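# Assemble two printed parts to match the stand sample

## Task

Join the two printed parts so they match the assembled example shown on the stand, working quickly, while keeping the robot upright and untilted and keeping every object inside the work area.

## Robot and tools

ROBOT: a wheeled base (drives straight and turns in place, never sideways) carrying a lifting column with a tilting head and two six-joint arms, left and right, each with a two-finger gripper. Shoulder height S = 0.90 m + column_m. Folded, the robot is 0.73 m long, 0.62 m wide, with its front 0.40 m ahead of the column.

FRAMES: the base frame sits on the floor under the column, between the drive wheels: x ahead, y to the left, z up, in metres. left_hand and right_hand are reported in it, as the point where the fingers meet (tips 8 mm further); quat_wxyz maps (0,0,1) onto the finger direction, hand y runs along the opening. base_odometry is in the odometry frame (the base frame at scene start), counts wheel turns only, heading in rad, left positive. If turned_by_wheels and turned_by_imu disagree by over about 4 % and at least 0.05 rad, the base slipped or hit something. base_tilt is in degrees (forward, right positive).

TOOL move: one action plus options. base: an object with exactly one key, translate_m (relative drive, metres, forward positive, -3 to 3) or rotate_rad (relative turn, rad, left/counter-clockwise positive, -3.2 to 3.2); both are offsets from where the base last reported itself. joints: one object keyed by joint name, each value an absolute target, not an offset: column_m 0 to 0.8 m; head_tilt_rad -0.61 to 1.308 (positive looks down); for each arm, left_/right_joint1_rad -2.879 to 2.879, joint2 0 to 3.141, joint3 0 to 3.019, joint4 -1.692 to 1.57, joint5 -1.57 to 1.57 (positive swings the hand to the robot's right), joint6 -2.094 to 2.094 (roll, clockwise from behind positive), gripper_m 0 to 0.093 (fingertip gap, metres). Omitted joints keep their old targets. speeds: optional caps, translate_m 0.05 to 0.8 m/s, rotate_rad 0.1 to 1 rad/s (top values are default). min_time_s 0.1 to 8 s: slowest duration for arm and gripper motions. cameras: list from cam_head_left, cam_head_right, cam_left_wrist, cam_right_wrist, nav_camera, or all. blocking: true (default) returns when everything rests; false returns in about 0.5 s while motion continues. An action with no keys just returns state and images. Unknown keys make a call invalid; out-of-range values get it refused, and then later move/wait/finished_scene calls of that reply are skipped, as they are after an uncommanded stop.

ARM GEOMETRY (approximate): with left joint1 -1.57 or right joint1 1.57 and joints 5, 6 at 0, the arm moves in a forward vertical plane 0.23 m beside the column. Let a = j2 - 0.35, b = 1.05 + j2 - j3, c = b - j4. Hand is ahead by 0.12 + 0.39 sin a + 0.38 cos b + 0.25 cos c and at height S + 0.39 cos a - 0.38 sin b - 0.25 sin c. Example: j2, j3, j4 = 0.92, 0.78, 0.14 gives 0.60 m ahead, 0.25 m under S. Real hands often sit several cm lower and nearer the column, more under load. Fingers pointing down handle loads best; small parts (up to 0.2 kg) tolerate flatter fingers.

OTHER TOOLS: wait(seconds 0 to 10, cameras) lets time pass and returns state, early if moves finish. stop(cameras) brakes all running motions; braked ones read stopped. zoom_image(camera, region [x0,y0,x1,y1] pixels, up to 504 by 504) enlarges part of the latest image of a camera. finished_scene(scene 1) ends the scene irreversibly; the assembly must stay correct without the robot.

RESULT LINES: move reads done, or the worst status. base_status/joint_status: moving, done, off_target (rested away from target, may still push), contact_stop (only column and base), time_out (14 s cap; joints may keep pushing, shown under on_its_own as held at), not_followed (a safety check blocked an arm for closeness to the other arm or body; back each moved joint off at least 0.05 rad, or drive away from the blocker). motor_effort gives wheel load in percent, peak in brackets. A gripper reading 0.003 m or more above its target means something is held; reading narrower than a hard part by up to 5 mm is normal. Shut on nothing reads 0 to 0.003. Joint torques are listed per arm joint in joint_positions order. MOTOR HOT warns of heat; at 100 °C the arm goes limp for 30 to 60 s (OVER-TEMPERATURE FAULT).

PRACTICE: small targets within about 0.03 rad (0.08 for joints 2, 3) may not move yet report done. Approach contacts in 0.05 rad steps. Lifting a hand pulls it toward the column. To relieve a pushing arm, resend its current joint readings as targets. The column stops on touch-down; after such a stop raise it 0.2 m before lowering again. If the base stalls, back off 0.05 m. Time runs while you think, so keep replies short.

AVOID: arm-on-arm hits or squeezes (a gripper closed on the other hand's fingers counts) — can end the scene; fast swings of both stretched arms, which rock or tip the robot; dropping parts, releasing them while moving, slamming or hard pushes; knocking anything off the work area; arm moves with column_m under 0.3 near the housing; long hard pushing that overheats joints 5 or 6.

Each tool is called after ">>>" as name([rows], argument=value, ...), one row to a line, values as JSON.

## Session

>>> move(cameras=["cam_head_left","nav_camera","cam_head_right"])

Scene clock: 0.00 s.
Joint torques (N m): no reading
Heat: left arm: hottest shoulder 28 °C; right arm: hottest shoulder 30 °C.
base_odometry: x=+0.000 y=+0.000 heading=+0.000
turned_by_wheels: +0.000
turned_by_imu: +0.000
base_tilt: forward=-0.3 right=+0.4
base_status: not commanded
joint_positions: column_m=+0.554 head_tilt_rad=+0.876 left_joint1_rad=-1.582 left_joint2_rad=+0.902 left_joint3_rad=+0.415 left_joint4_rad=-0.991 left_joint5_rad=-0.025 left_joint6_rad=-0.013 left_gripper_m=+0.09396 right_joint1_rad=+1.560 right_joint2_rad=+0.879 right_joint3_rad=+0.383 right_joint4_rad=-0.953 right_joint5_rad=-0.014 right_joint6_rad=+0.094 right_gripper_m=+0.09396
joint_status: not commanded
wheel_motors_off: 0
motor_effort: left_wheel=+1 right_wheel=+1
left_hand: x=+0.1388 y=+0.2267 z=+1.2580 quat_wxyz=(+0.459, -0.005, -0.888, -0.011) (m; base frame)
right_hand: x=+0.1318 y=-0.2252 z=+1.2567 quat_wxyz=(+0.446, -0.050, -0.893, +0.018) (m; base frame)
pictures: cam_head_left, cam_head_right, nav_camera

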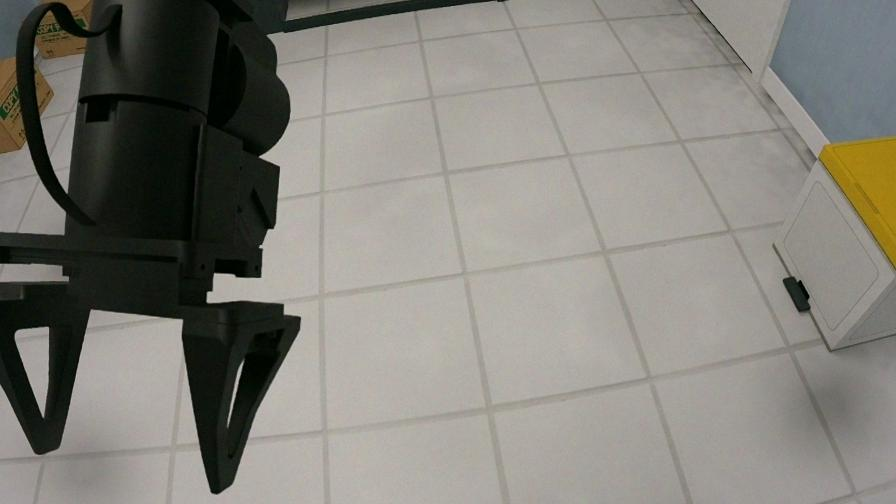

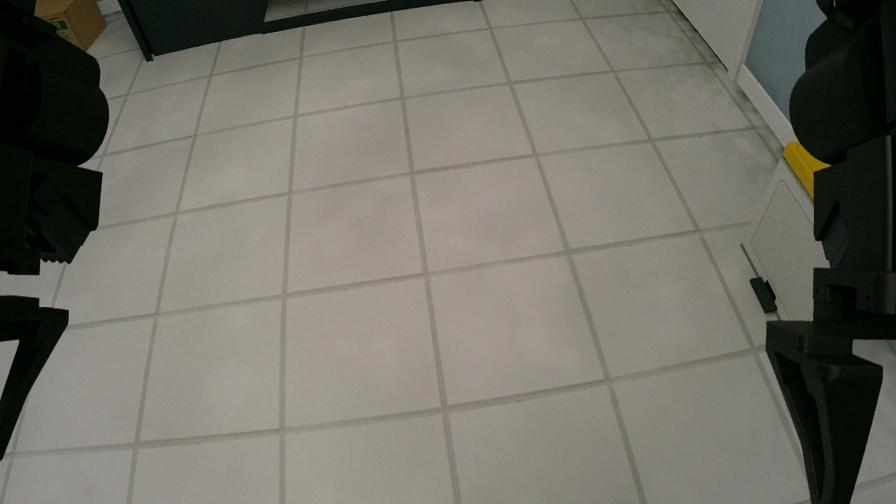

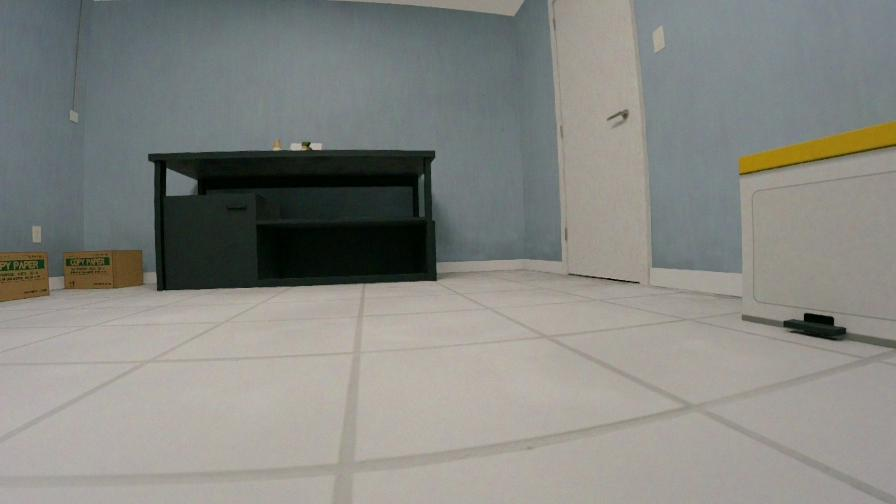

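>>> move(base={"rotate_rad":0.36})

>>> move(base={"translate_m":1.4}, joints={"column_m":0.5,"head_tilt_rad":0.7}, cameras=["cam_head_left","nav_camera","cam_head_right"])

Scene clock: 2.50 s.
Joint torques (N m): left_arm=[1.67 -7.41 -1.29 -2 -0.12 -0.06] | right_arm=[1.32 -4.07 -1.32 -1.28 -0.07 0.11]
Heat: left arm: hottest shoulder 28 °C; right arm: hottest shoulder 30 °C.
move: done
base_odometry: x=+0.000 y=+0.000 heading=+0.359
turned_by_wheels: +0.359
turned_by_imu: +0.355
base_tilt: forward=-0.3 right=+0.4
base_status: done
joint_positions: column_m=+0.554 head_tilt_rad=+0.876 left_joint1_rad=-1.582 left_joint2_rad=+0.902 left_joint3_rad=+0.415 left_joint4_rad=-0.991 left_joint5_rad=-0.025 left_joint6_rad=-0.013 left_gripper_m=+0.09396 right_joint1_rad=+1.560 right_joint2_rad=+0.879 right_joint3_rad=+0.383 right_joint4_rad=-0.953 right_joint5_rad=-0.014 right_joint6_rad=+0.094 right_gripper_m=+0.09396
joint_status: not commanded
wheel_motors_off: 0
motor_effort: left_wheel=-5(46) right_wheel=+4(42)
left_hand: x=+0.1388 y=+0.2267 z=+1.2580 quat_wxyz=(+0.459, -0.005, -0.888, -0.011) (m; base frame)
right_hand: x=+0.1318 y=-0.2252 z=+1.2567 quat_wxyz=(+0.446, -0.050, -0.893, +0.018) (m; base frame)
pictures: none

Scene clock: 6.30 s.
Joint torques (N m): left_arm=[1.67 -7.59 -1.54 -2 -0.12 -0.06] | right_arm=[1.32 -4.01 -1.32 -1.28 -0.07 0.11]
Heat: left arm: hottest shoulder 28 °C; right arm: hottest shoulder 30 °C.
move: done
base_odometry: x=+1.311 y=+0.492 heading=+0.359
turned_by_wheels: +0.001
turned_by_imu: -0.003
base_tilt: forward=-0.3 right=+0.5
base_status: done
joint_positions: column_m=+0.500 head_tilt_rad=+0.716 left_joint1_rad=-1.582 left_joint2_rad=+0.902 left_joint3_rad=+0.418 left_joint4_rad=-0.991 left_joint5_rad=-0.025 left_joint6_rad=-0.013 left_gripper_m=+0.09396 right_joint1_rad=+1.560 right_joint2_rad=+0.879 right_joint3_rad=+0.383 right_joint4_rad=-0.953 right_joint5_rad=-0.014 right_joint6_rad=+0.094 right_gripper_m=+0.09396
joint_status: all done
wheel_motors_off: 0
motor_effort: left_wheel=+1(48) right_wheel=-1(54)
left_hand: x=+0.1402 y=+0.2267 z=+1.2036 quat_wxyz=(+0.458, -0.005, -0.889, -0.011) (m; base frame)
right_hand: x=+0.1319 y=-0.2252 z=+1.2028 quat_wxyz=(+0.446, -0.050, -0.894, +0.018) (m; base frame)
pictures: cam_head_left, cam_head_right, nav_camera
camera_calibration:
cam_head_left: T_world_to_cam=[[0.103741, -0.992281, -0.0679441, 0.150133], [-0.690266, -0.0226462, -0.723201, 1.10831], [0.71608, 0.121925, -0.687287, 0.914749], [0, 0, 0, 1]] pos_world=[0.094422, 0.0625428, 1.44043]
cam_head_right: T_world_to_cam=[[0.10691, -0.992046, -0.0664394, 0.0283096], [-0.69011, -0.0259342, -0.723239, 1.10822], [0.715764, 0.123172, -0.687394, 0.914846], [0, 0, 0, 1]] pos_world=[0.106951, -0.0558581, 1.43225]

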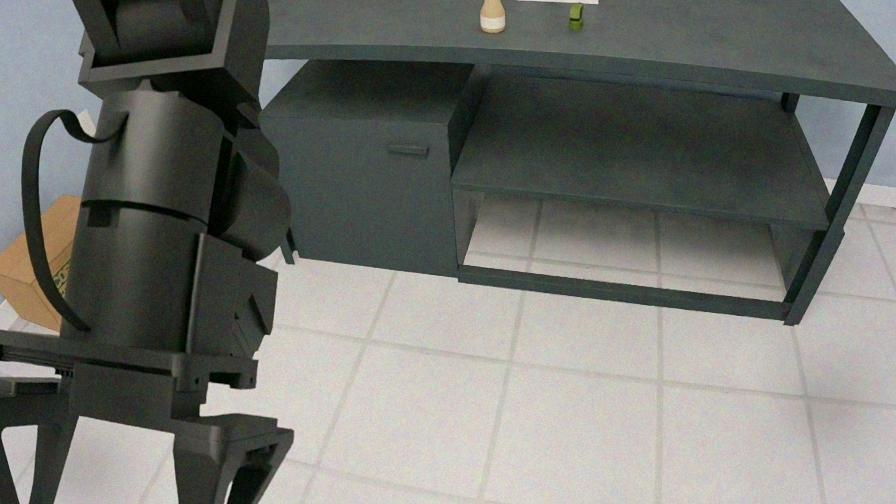

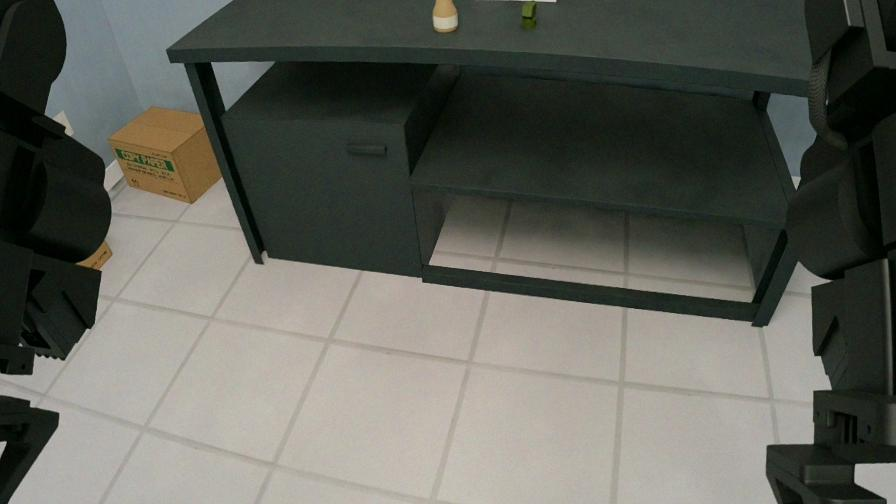

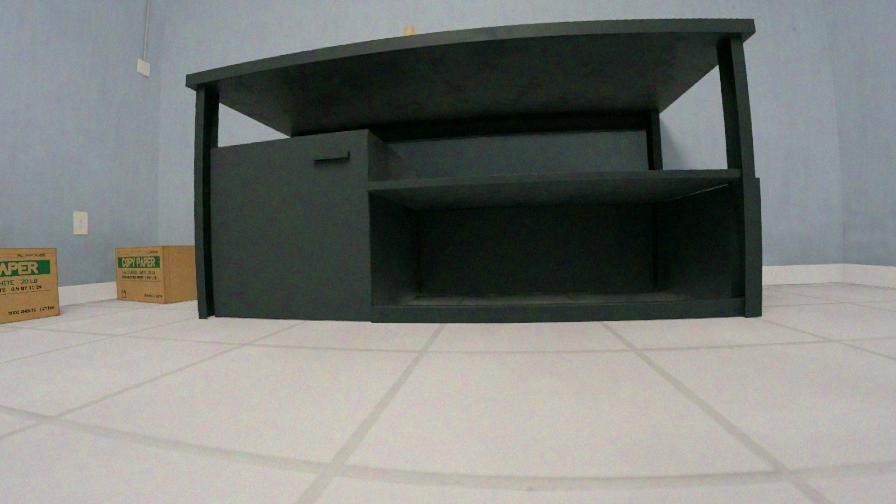

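>>> move(base={"translate_m":0.85}, joints={"head_tilt_rad":0.95}, cameras=["cam_head_left","cam_head_right"])

>>> zoom_image(camera="cam_head_left", region=[350, 0, 750, 250])

>>> zoom_image(camera="cam_head_right", region=[250, 0, 650, 250])

Scene clock: 10.03 s.
Joint torques (N m): left_arm=[1.67 -7.59 -1.5 -1.98 -0.12 -0.06] | right_arm=[1.32 -4.07 -1.48 -1.28 -0.07 0.11]
Heat: left arm: hottest shoulder 28 °C; right arm: hottest shoulder 30 °C.
move: done
base_odometry: x=+2.106 y=+0.791 heading=+0.360
turned_by_wheels: +0.000
turned_by_imu: -0.002
base_tilt: forward=-0.3 right=+0.4
base_status: done
joint_positions: column_m=+0.500 head_tilt_rad=+0.951 left_joint1_rad=-1.582 left_joint2_rad=+0.902 left_joint3_rad=+0.418 left_joint4_rad=-0.991 left_joint5_rad=-0.025 left_joint6_rad=-0.013 left_gripper_m=+0.09396 right_joint1_rad=+1.560 right_joint2_rad=+0.879 right_joint3_rad=+0.385 right_joint4_rad=-0.953 right_joint5_rad=-0.014 right_joint6_rad=+0.094 right_gripper_m=+0.09396
joint_status: all done
wheel_motors_off: 0
motor_effort: left_wheel=+0(34) right_wheel=-1(29)
left_hand: x=+0.1402 y=+0.2267 z=+1.2036 quat_wxyz=(+0.458, -0.005, -0.889, -0.011) (m; base frame)
right_hand: x=+0.1327 y=-0.2252 z=+1.2025 quat_wxyz=(+0.445, -0.050, -0.894, +0.018) (m; base frame)
pictures: cam_head_left, cam_head_right
camera_calibration:
cam_head_left: T_world_to_cam=[[0.0850902, -0.992281, -0.0902156, 0.184164], [-0.839619, -0.022658, -0.542703, 0.847587], [0.53647, 0.121925, -0.835065, 1.14335], [0, 0, 0, 1]] pos_world=[0.0826037, 0.0625429, 1.43138]
cam_head_right: T_world_to_cam=[[0.0885224, -0.992046, -0.0894896, 0.0634828], [-0.839476, -0.0259459, -0.542777, 0.847511], [0.536138, 0.123172, -0.835096, 1.14332], [0, 0, 0, 1]] pos_world=[0.0928684, -0.055858, 1.42047]

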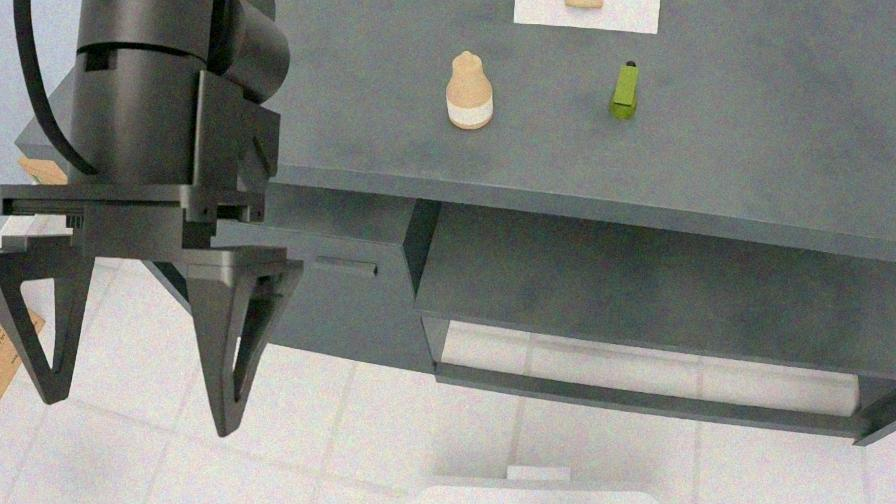

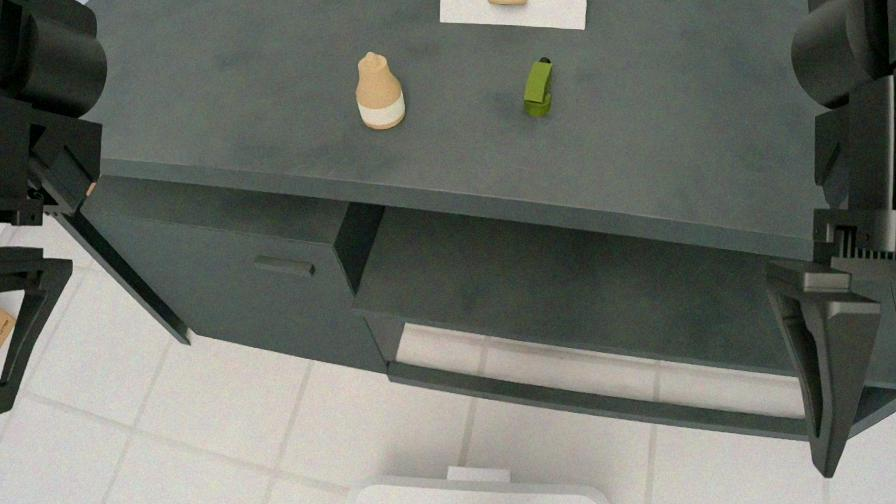

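Scaled by 1.260.

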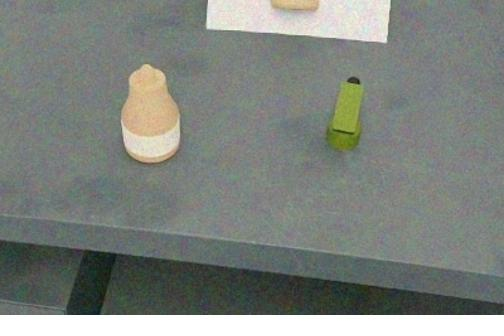

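Scaled by 1.260.

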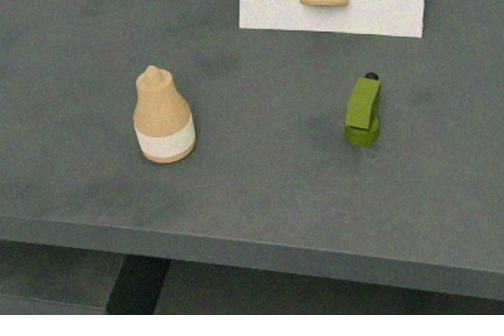

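Tilt up to see the finished one.

>>> move(joints={"head_tilt_rad":0.65}, cameras=["cam_head_left","cam_head_right"])

>>> zoom_image(camera="cam_head_left", region=[440, 60, 700, 290])

>>> zoom_image(camera="cam_head_right", region=[340, 60, 600, 290])

Scene clock: 11.10 s.
Joint torques (N m): left_arm=[1.67 -7.47 -1.47 -1.99 -0.12 -0.05] | right_arm=[1.32 -4.07 -1.46 -1.28 -0.07 0.11]
Heat: left arm: hottest shoulder 28 °C; right arm: hottest shoulder 30 °C.
move: done
base_odometry: x=+2.106 y=+0.791 heading=+0.360
turned_by_wheels: +0.000
turned_by_imu: +0.000
base_tilt: forward=-0.3 right=+0.5
base_status: not commanded
joint_positions: column_m=+0.500 head_tilt_rad=+0.667 left_joint1_rad=-1.582 left_joint2_rad=+0.902 left_joint3_rad=+0.418 left_joint4_rad=-0.991 left_joint5_rad=-0.025 left_joint6_rad=-0.013 left_gripper_m=+0.09396 right_joint1_rad=+1.560 right_joint2_rad=+0.879 right_joint3_rad=+0.385 right_joint4_rad=-0.953 right_joint5_rad=-0.014 right_joint6_rad=+0.094 right_gripper_m=+0.09396
joint_status: all done
wheel_motors_off: 0
motor_effort: left_wheel=+1(2) right_wheel=-1(2)
left_hand: x=+0.1402 y=+0.2267 z=+1.2036 quat_wxyz=(+0.458, -0.005, -0.889, -0.011) (m; base frame)
right_hand: x=+0.1327 y=-0.2252 z=+1.2025 quat_wxyz=(+0.445, -0.050, -0.894, +0.018) (m; base frame)
pictures: cam_head_left, cam_head_right
camera_calibration:
cam_head_left: T_world_to_cam=[[0.106942, -0.992281, -0.06279, 0.142317], [-0.654153, -0.0226604, -0.756023, 1.15531], [0.748764, 0.121925, -0.651526, 0.86], [0, 0, 0, 1]] pos_world=[0.0965944, 0.0625429, 1.44269]
cam_head_right: T_world_to_cam=[[0.110033, -0.992046, -0.0611324, 0.0202608], [-0.653995, -0.0259484, -0.756053, 1.15518], [0.748454, 0.123171, -0.651649, 0.860042], [0, 0, 0, 1]] pos_world=[0.10955, -0.055858, 1.43506]

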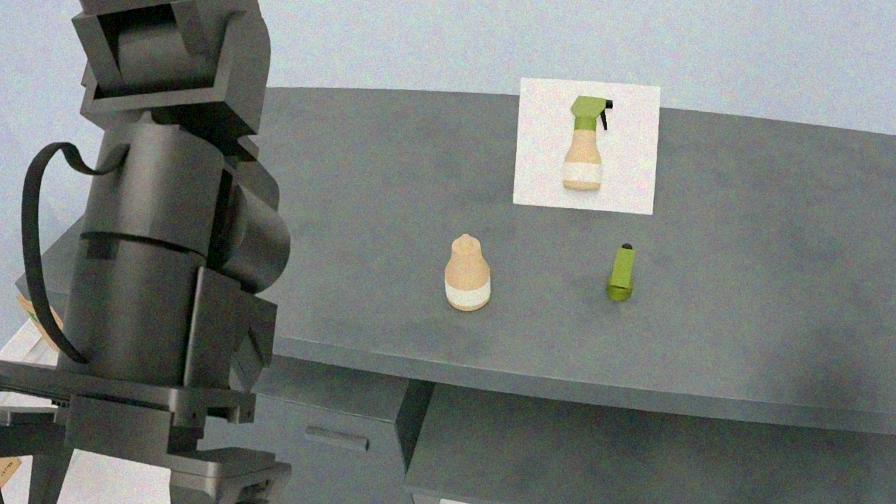

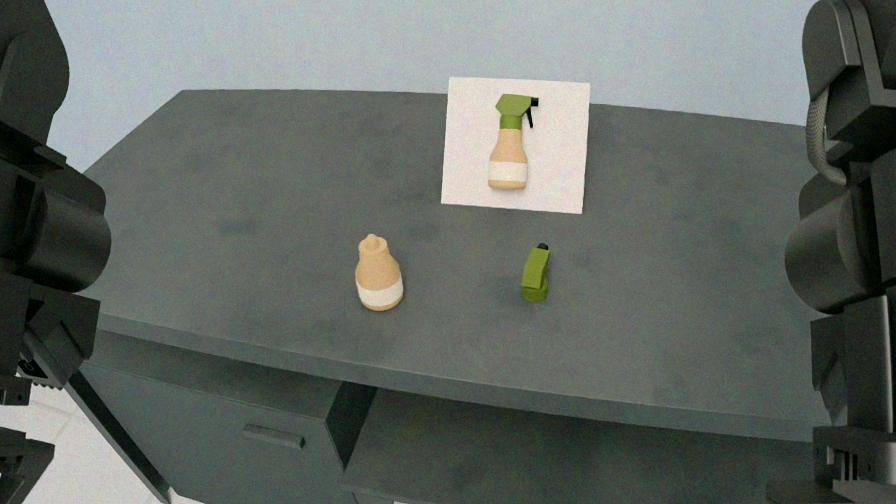

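Scaled by 1.938.

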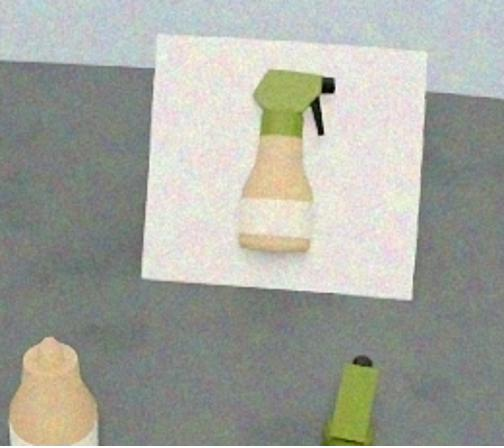

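Scaled by 1.938.

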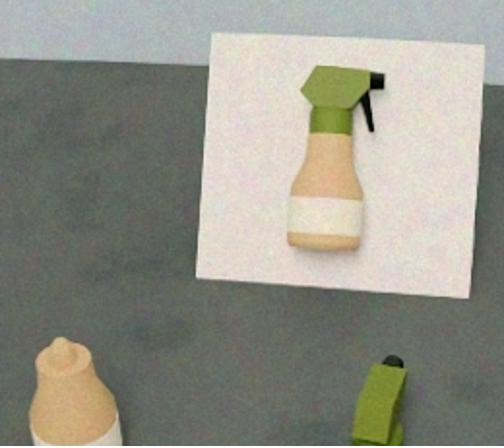

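>>> zoom_image(camera="cam_head_right", region=[340, 225, 420, 315])

>>> move(base={"rotate_rad":0.22}, joints={"right_joint1_rad":1.57,"right_joint2_rad":1.25,"right_joint3_rad":1.395,"right_joint4_rad":-0.665,"right_joint5_rad":0,"right_joint6_rad":0,"head_tilt_rad":0.85}, cameras=["cam_head_left","cam_head_right","cam_right_wrist"])

>>> zoom_image(camera="cam_right_wrist", region=[200, 200, 420, 420])

Scaled by 5.600.

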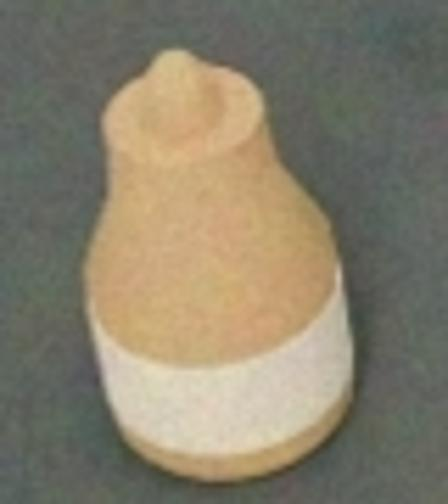

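Scene clock: 15.43 s.
Joint torques (N m): left_arm=[1.67 -7.65 -1.42 -1.98 -0.12 -0.06] | right_arm=[1.67 -13.8 7.16 0.8 0.01 0.01]
Heat: left arm: hottest shoulder 28 °C; right arm: hottest shoulder 30 °C.
move: done
base_odometry: x=+2.107 y=+0.791 heading=+0.579
turned_by_wheels: +0.219
turned_by_imu: +0.216
base_tilt: forward=-0.3 right=+0.4
base_status: done
joint_positions: column_m=+0.500 head_tilt_rad=+0.851 left_joint1_rad=-1.582 left_joint2_rad=+0.902 left_joint3_rad=+0.418 left_joint4_rad=-0.991 left_joint5_rad=-0.025 left_joint6_rad=-0.013 left_gripper_m=+0.09396 right_joint1_rad=+1.565 right_joint2_rad=+1.250 right_joint3_rad=+1.380 right_joint4_rad=-0.668 right_joint5_rad=-0.002 right_joint6_rad=+0.010 right_gripper_m=+0.09396
joint_status: all done
wheel_motors_off: 0
motor_effort: left_wheel=-3(50) right_wheel=+0(43)
left_hand: x=+0.1402 y=+0.2267 z=+1.2036 quat_wxyz=(+0.458, -0.005, -0.889, -0.011) (m; base frame)
right_hand: x=+0.6551 y=-0.2285 z=+1.0892 quat_wxyz=(+0.007, -0.006, -1.000, +0.002) (m; base frame)
pictures: cam_head_left, cam_head_right, cam_right_wrist
camera_calibration:
cam_head_left: T_world_to_cam=[[0.0936493, -0.99228, -0.0813049, 0.170494], [-0.781437, -0.0226563, -0.623573, 0.964784], [0.616917, 0.121932, -0.777526, 1.05382], [0, 0, 0, 1]] pos_world=[0.0878341, 0.0625428, 1.43484]
cam_head_right: T_world_to_cam=[[0.0969922, -0.992045, -0.080241, 0.0493128], [-0.781288, -0.0259443, -0.623632, 0.964728], [0.616589, 0.123179, -0.777589, 1.05382], [0, 0, 0, 1]] pos_world=[0.0991747, -0.055858, 1.42503]
cam_right_wrist: T_world_to_cam=[[-0.00988473, -0.999719, 0.0215597, -0.247823], [-0.813538, 0.0205768, 0.581148, -0.0888428], [-0.581428, -0.0117952, -0.813512, 1.39029], [0, 0, 0, 1]] pos_world=[0.733626, -0.229527, 1.18799]

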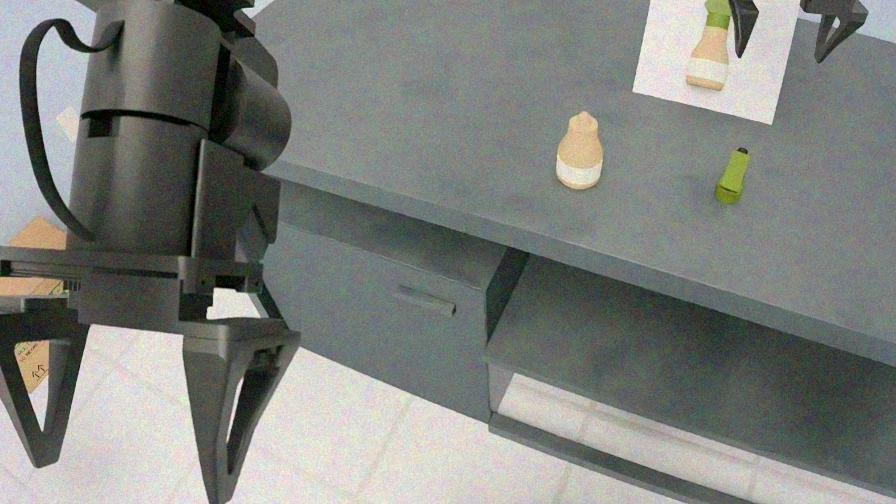

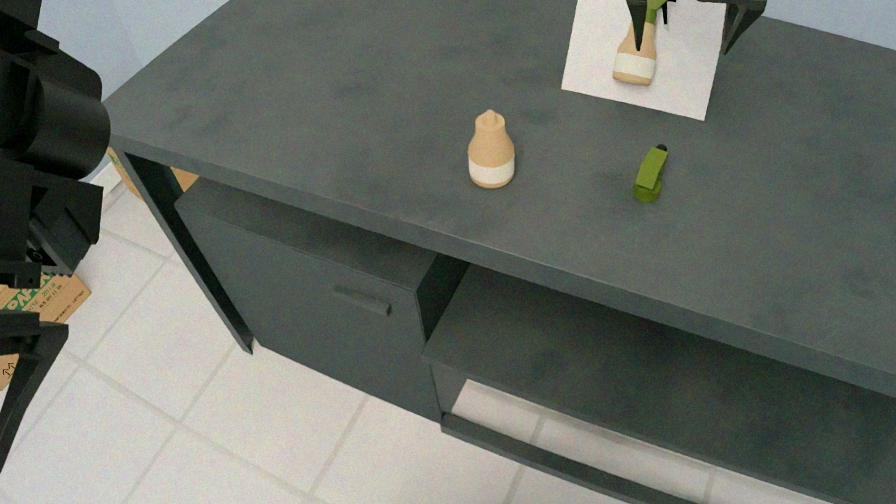

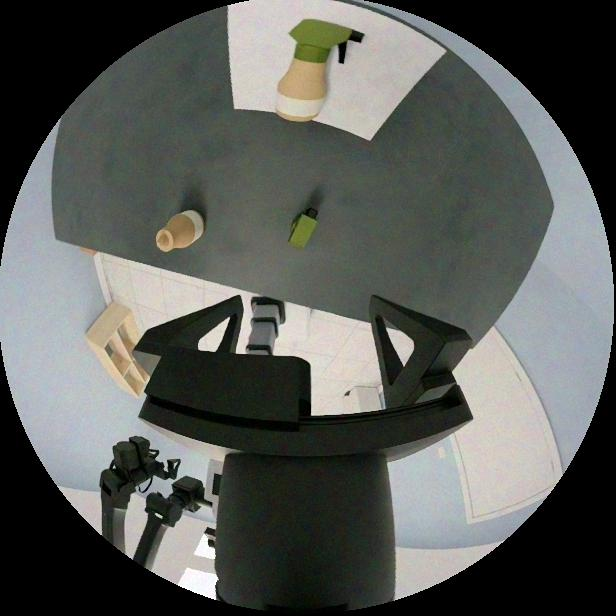

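Scaled by 2.291 from the camera's 616x616 image, which has a finer 880x880 frame.

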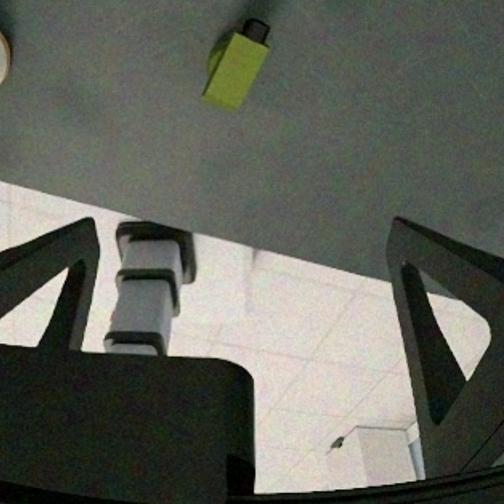

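>>> zoom_image(camera="cam_right_wrist", region=[140, 190, 220, 270])

>>> move(base={"translate_m":0.012}, joints={"column_m":0.38,"right_joint6_rad":0.41,"right_gripper_m":0.07,"head_tilt_rad":0.7}, cameras=["cam_head_left","cam_head_right","cam_right_wrist"])

>>> zoom_image(camera="cam_right_wrist", region=[180, 160, 430, 410])

>>> zoom_image(camera="cam_head_right", region=[440, 100, 740, 300])

Scaled by 6.300 from the camera's 616x616 image, which has a finer 880x880 frame.

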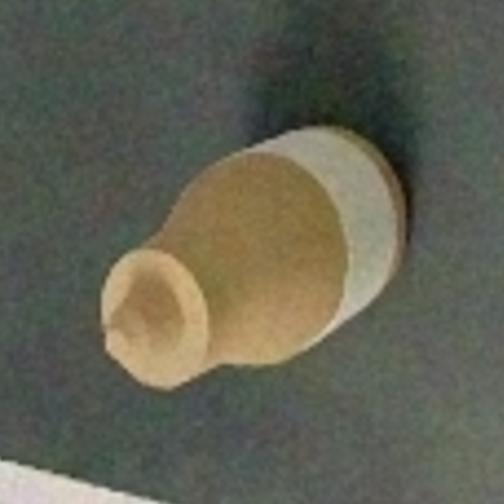

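Scene clock: 18.87 s.
Joint torques (N m): left_arm=[1.67 -7.47 -1.57 -1.98 -0.12 -0.06] | right_arm=[1.61 -13.8 7.15 0.8 0.04 0.21]
Heat: left arm: hottest shoulder 28 °C; right arm: hottest shoulder 30 °C.
move: done
base_odometry: x=+2.117 y=+0.798 heading=+0.579
turned_by_wheels: +0.000
turned_by_imu: +0.000
base_tilt: forward=-0.3 right=+0.4
base_status: done
joint_positions: column_m=+0.380 head_tilt_rad=+0.717 left_joint1_rad=-1.582 left_joint2_rad=+0.902 left_joint3_rad=+0.419 left_joint4_rad=-0.991 left_joint5_rad=-0.025 left_joint6_rad=-0.013 left_gripper_m=+0.09396 right_joint1_rad=+1.565 right_joint2_rad=+1.250 right_joint3_rad=+1.380 right_joint4_rad=-0.668 right_joint5_rad=-0.002 right_joint6_rad=+0.400 right_gripper_m=+0.07013
joint_status: all done
wheel_motors_off: 0
motor_effort: left_wheel=+2(46) right_wheel=+4(45)
left_hand: x=+0.1408 y=+0.2267 z=+1.0834 quat_wxyz=(+0.457, -0.005, -0.889, -0.011) (m; base frame)
right_hand: x=+0.6551 y=-0.2285 z=+0.9692 quat_wxyz=(+0.006, -0.200, -0.980, +0.003) (m; base frame)
pictures: cam_head_left, cam_head_right, cam_right_wrist
camera_calibration:
cam_head_left: T_world_to_cam=[[0.103699, -0.992281, -0.068014, 0.142086], [-0.69078, -0.0226535, -0.72271, 1.02086], [0.715591, 0.121927, -0.687796, 0.833061], [0, 0, 0, 1]] pos_world=[0.0943268, 0.0625428, 1.32043]
cam_head_right: T_world_to_cam=[[0.106869, -0.992046, -0.0665114, 0.0204288], [-0.690624, -0.0259414, -0.722749, 1.02077], [0.715274, 0.123174, -0.687903, 0.833007], [0, 0, 0, 1]] pos_world=[0.106955, -0.055858, 1.31215]
cam_right_wrist: T_world_to_cam=[[-0.389027, -0.920845, 0.0265034, 0.0163974], [-0.744768, 0.331313, 0.579269, 0.00872], [-0.542198, 0.205612, -0.814706, 1.31775], [0, 0, 0, 1]] pos_world=[0.727355, -0.258736, 1.06809]

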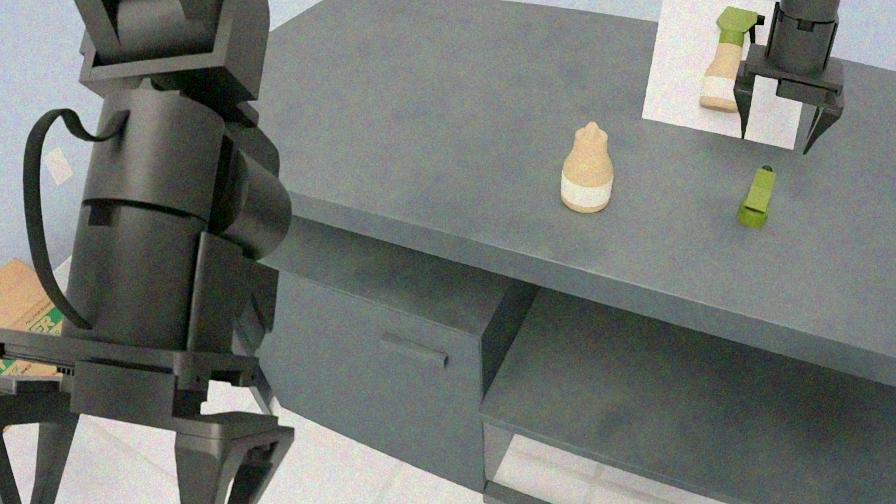

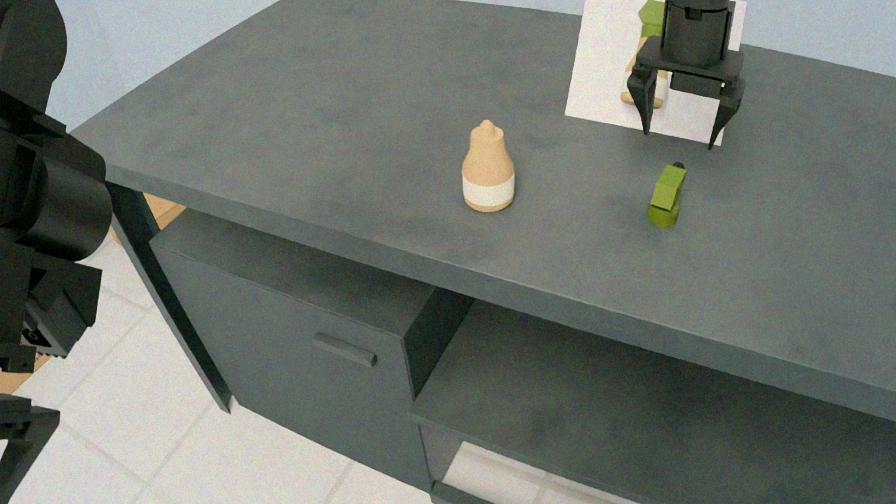

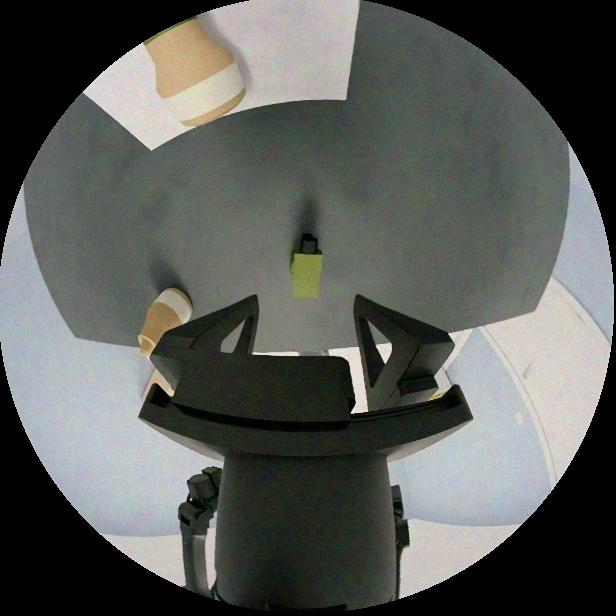

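Scaled by 2.016 from the camera's 616x616 image, which has a finer 880x880 frame.

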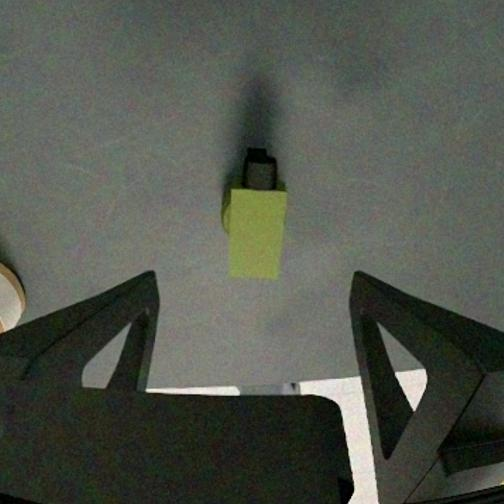

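Scaled by 1.680.

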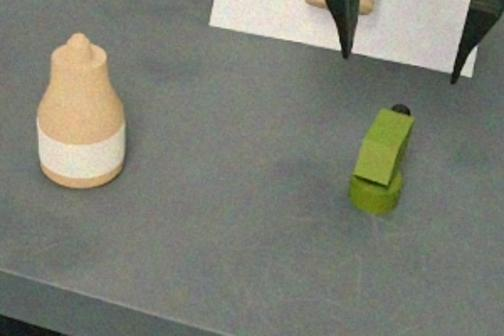

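>>> move(joints={"column_m":0.313}, cameras=["cam_head_right","cam_right_wrist"])

>>> zoom_image(camera="cam_right_wrist", region=[200, 200, 420, 420])

>>> zoom_image(camera="cam_head_right", region=[570, 40, 770, 240])

Scene clock: 20.97 s.
Joint torques (N m): left_arm=[1.61 -7.47 -1.58 -1.98 -0.12 -0.05] | right_arm=[1.67 -13.8 7.15 0.79 0.04 0.21]
Heat: left arm: hottest shoulder 28 °C; right arm: hottest shoulder 30 °C.
move: done
base_odometry: x=+2.117 y=+0.798 heading=+0.579
turned_by_wheels: +0.000
turned_by_imu: +0.000
base_tilt: forward=-0.2 right=+0.4
base_status: not commanded
joint_positions: column_m=+0.313 head_tilt_rad=+0.717 left_joint1_rad=-1.582 left_joint2_rad=+0.902 left_joint3_rad=+0.419 left_joint4_rad=-0.991 left_joint5_rad=-0.025 left_joint6_rad=-0.013 left_gripper_m=+0.09396 right_joint1_rad=+1.565 right_joint2_rad=+1.250 right_joint3_rad=+1.380 right_joint4_rad=-0.668 right_joint5_rad=-0.002 right_joint6_rad=+0.400 right_gripper_m=+0.07013
joint_status: all done
wheel_motors_off: 0
motor_effort: left_wheel=+3(4) right_wheel=+5(5)
left_hand: x=+0.1408 y=+0.2267 z=+1.0164 quat_wxyz=(+0.457, -0.005, -0.889, -0.011) (m; base frame)
right_hand: x=+0.6550 y=-0.2285 z=+0.9020 quat_wxyz=(+0.007, -0.200, -0.980, +0.003) (m; base frame)
pictures: cam_head_right, cam_right_wrist
camera_calibration:
cam_head_right: T_world_to_cam=[[0.106898, -0.992045, -0.0664774, 0.0159272], [-0.690365, -0.0259424, -0.722996, 0.972622], [0.71552, 0.123181, -0.687647, 0.786574], [0, 0, 0, 1]] pos_world=[0.106953, -0.055858, 1.24515]
cam_right_wrist: T_world_to_cam=[[-0.389011, -0.920848, 0.0266433, 0.0179868], [-0.744557, 0.331305, 0.579544, 0.0471414], [-0.542499, 0.205612, -0.814505, 1.26297], [0, 0, 0, 1]] pos_world=[0.727255, -0.258736, 1.00089]

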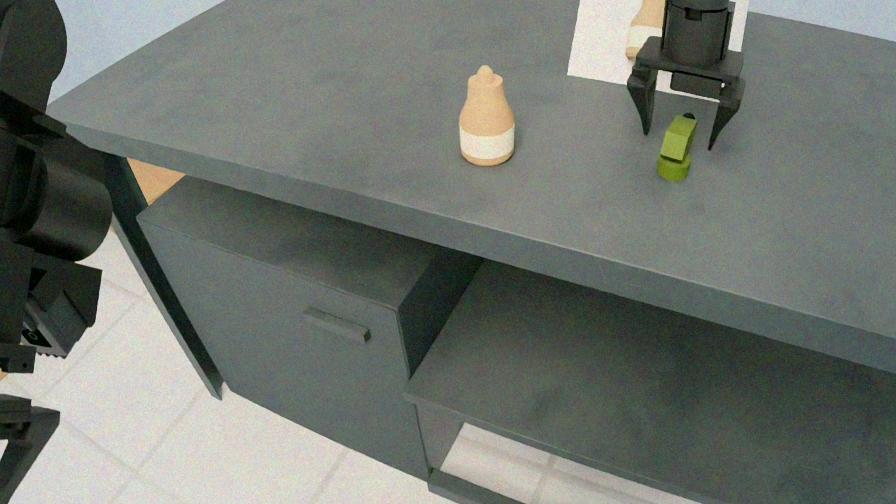

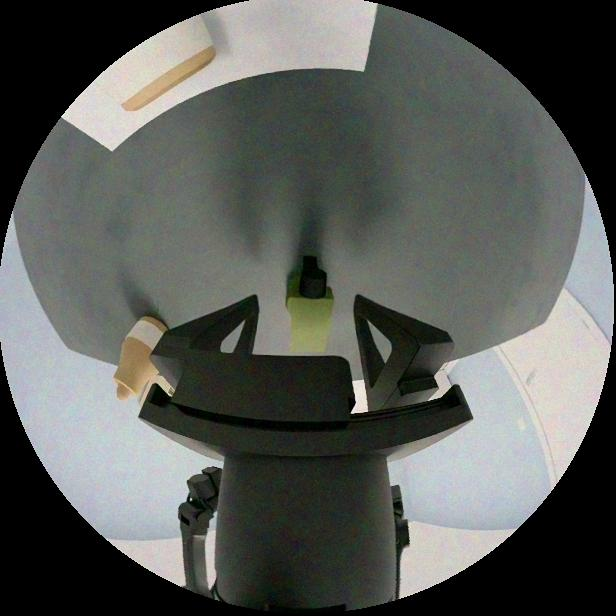

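Scaled by 2.291 from the camera's 616x616 image, which has a finer 880x880 frame.

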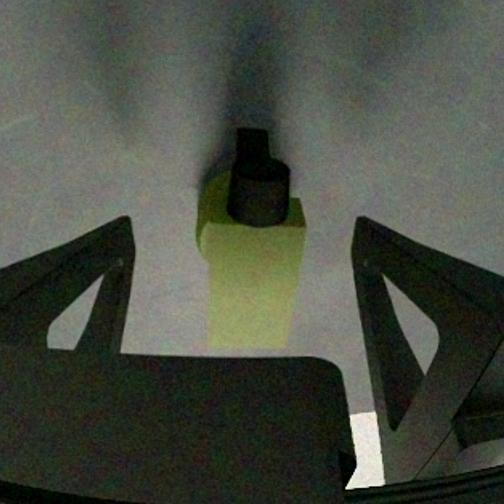

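Scaled by 2.520.

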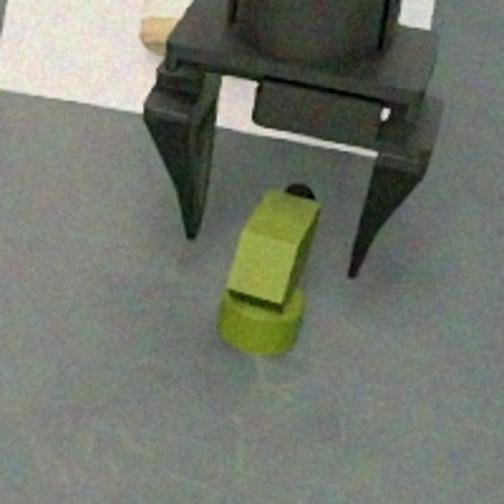

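>>> move(joints={"right_gripper_m":0.015}, min_time_s=1.2)

>>> move(joints={"column_m":0.5}, cameras=["cam_head_right","cam_right_wrist"])

>>> zoom_image(camera="cam_right_wrist", region=[200, 200, 420, 420])

Scene clock: 22.93 s.
Joint torques (N m): left_arm=[1.67 -7.41 -1.58 -1.98 -0.12 -0.06] | right_arm=[1.61 -13.8 7.15 0.8 0.04 0.21]
Heat: left arm: hottest shoulder 28 °C; right arm: hottest shoulder 31 °C.
move: off_target
base_odometry: x=+2.117 y=+0.798 heading=+0.579
turned_by_wheels: +0.000
turned_by_imu: +0.000
base_tilt: forward=-0.2 right=+0.4
base_status: not commanded
joint_positions: column_m=+0.313 head_tilt_rad=+0.717 left_joint1_rad=-1.582 left_joint2_rad=+0.902 left_joint3_rad=+0.419 left_joint4_rad=-0.991 left_joint5_rad=-0.025 left_joint6_rad=-0.013 left_gripper_m=+0.09396 right_joint1_rad=+1.565 right_joint2_rad=+1.250 right_joint3_rad=+1.380 right_joint4_rad=-0.668 right_joint5_rad=-0.002 right_joint6_rad=+0.400 right_gripper_m=+0.02397
joint_status: right_gripper_m off_target (ended at +0.02400, target +0.01500)
wheel_motors_off: 0
motor_effort: left_wheel=+2(4) right_wheel=+5(5)
left_hand: x=+0.1408 y=+0.2267 z=+1.0164 quat_wxyz=(+0.457, -0.005, -0.889, -0.011) (m; base frame)
right_hand: x=+0.6550 y=-0.2285 z=+0.9020 quat_wxyz=(+0.007, -0.200, -0.980, +0.003) (m; base frame)
pictures: none

Scene clock: 25.97 s.
Joint torques (N m): left_arm=[1.61 -7.47 -1.58 -1.99 -0.12 -0.06] | right_arm=[1.67 -13.86 7.15 0.8 0.04 0.21]
Heat: left arm: hottest shoulder 29 °C; right arm: hottest shoulder 30 °C.
move: done
base_odometry: x=+2.117 y=+0.798 heading=+0.579
turned_by_wheels: +0.000
turned_by_imu: +0.000
base_tilt: forward=-0.2 right=+0.4
base_status: not commanded
joint_positions: column_m=+0.500 head_tilt_rad=+0.716 left_joint1_rad=-1.582 left_joint2_rad=+0.902 left_joint3_rad=+0.419 left_joint4_rad=-0.991 left_joint5_rad=-0.025 left_joint6_rad=-0.013 left_gripper_m=+0.09396 right_joint1_rad=+1.565 right_joint2_rad=+1.251 right_joint3_rad=+1.380 right_joint4_rad=-0.668 right_joint5_rad=-0.002 right_joint6_rad=+0.400 right_gripper_m=+0.02397
joint_status: all done
wheel_motors_off: 0
motor_effort: left_wheel=+3(4) right_wheel=+5(6)
left_hand: x=+0.1408 y=+0.2267 z=+1.2032 quat_wxyz=(+0.457, -0.005, -0.889, -0.011) (m; base frame)
right_hand: x=+0.6546 y=-0.2285 z=+1.0883 quat_wxyz=(+0.007, -0.200, -0.980, +0.003) (m; base frame)
pictures: cam_head_right, cam_right_wrist
camera_calibration:
cam_head_right: T_world_to_cam=[[0.106892, -0.992046, -0.0664701, 0.0283421], [-0.690316, -0.0259345, -0.723043, 1.10781], [0.715568, 0.123173, -0.687598, 0.91502], [0, 0, 0, 1]] pos_world=[0.106952, -0.0558581, 1.43205]
cam_right_wrist: T_world_to_cam=[[-0.388988, -0.920844, 0.0270869, 0.0124088], [-0.743876, 0.331305, 0.580419, -0.062393], [-0.543449, 0.205627, -0.813868, 1.41438], [0, 0, 0, 1]] pos_world=[0.727056, -0.258736, 1.18699]

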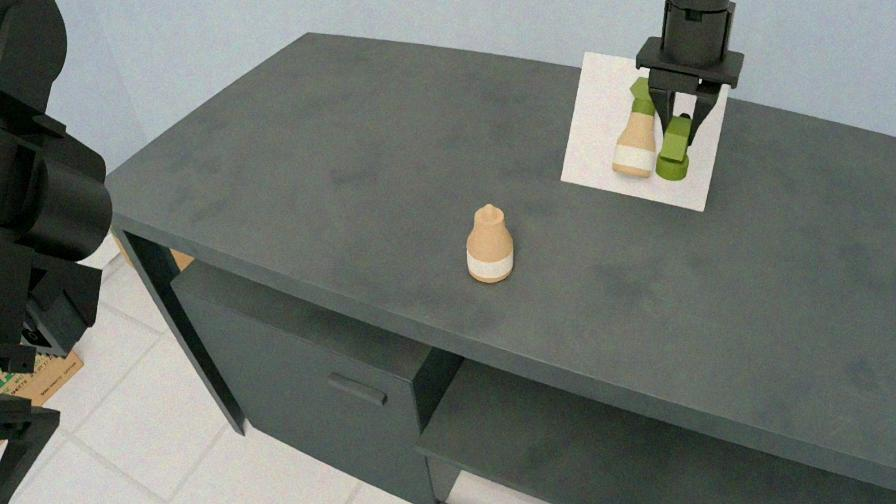

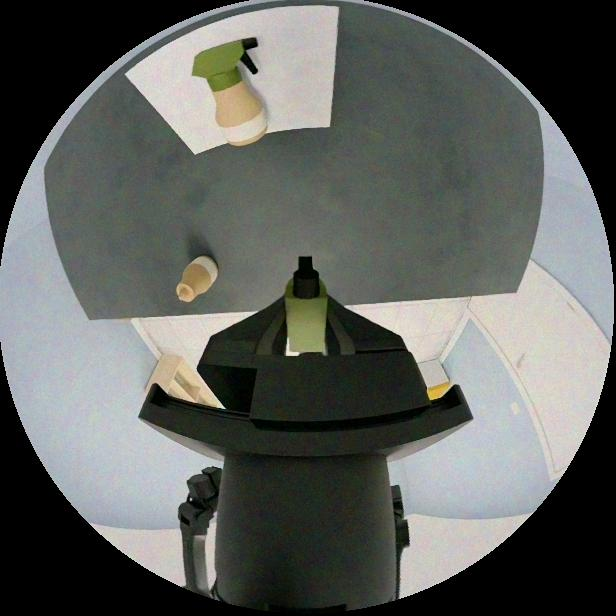

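Scaled by 2.291 from the camera's 616x616 image, which has a finer 880x880 frame.

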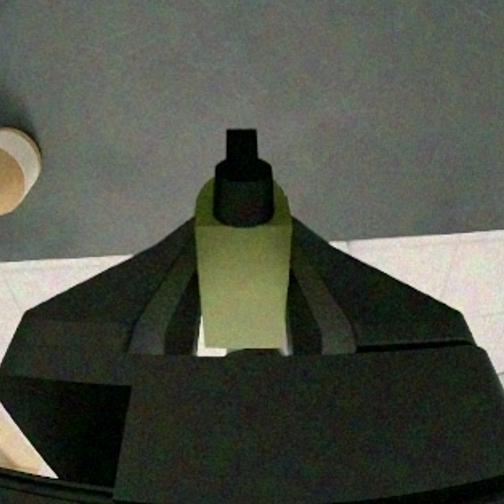

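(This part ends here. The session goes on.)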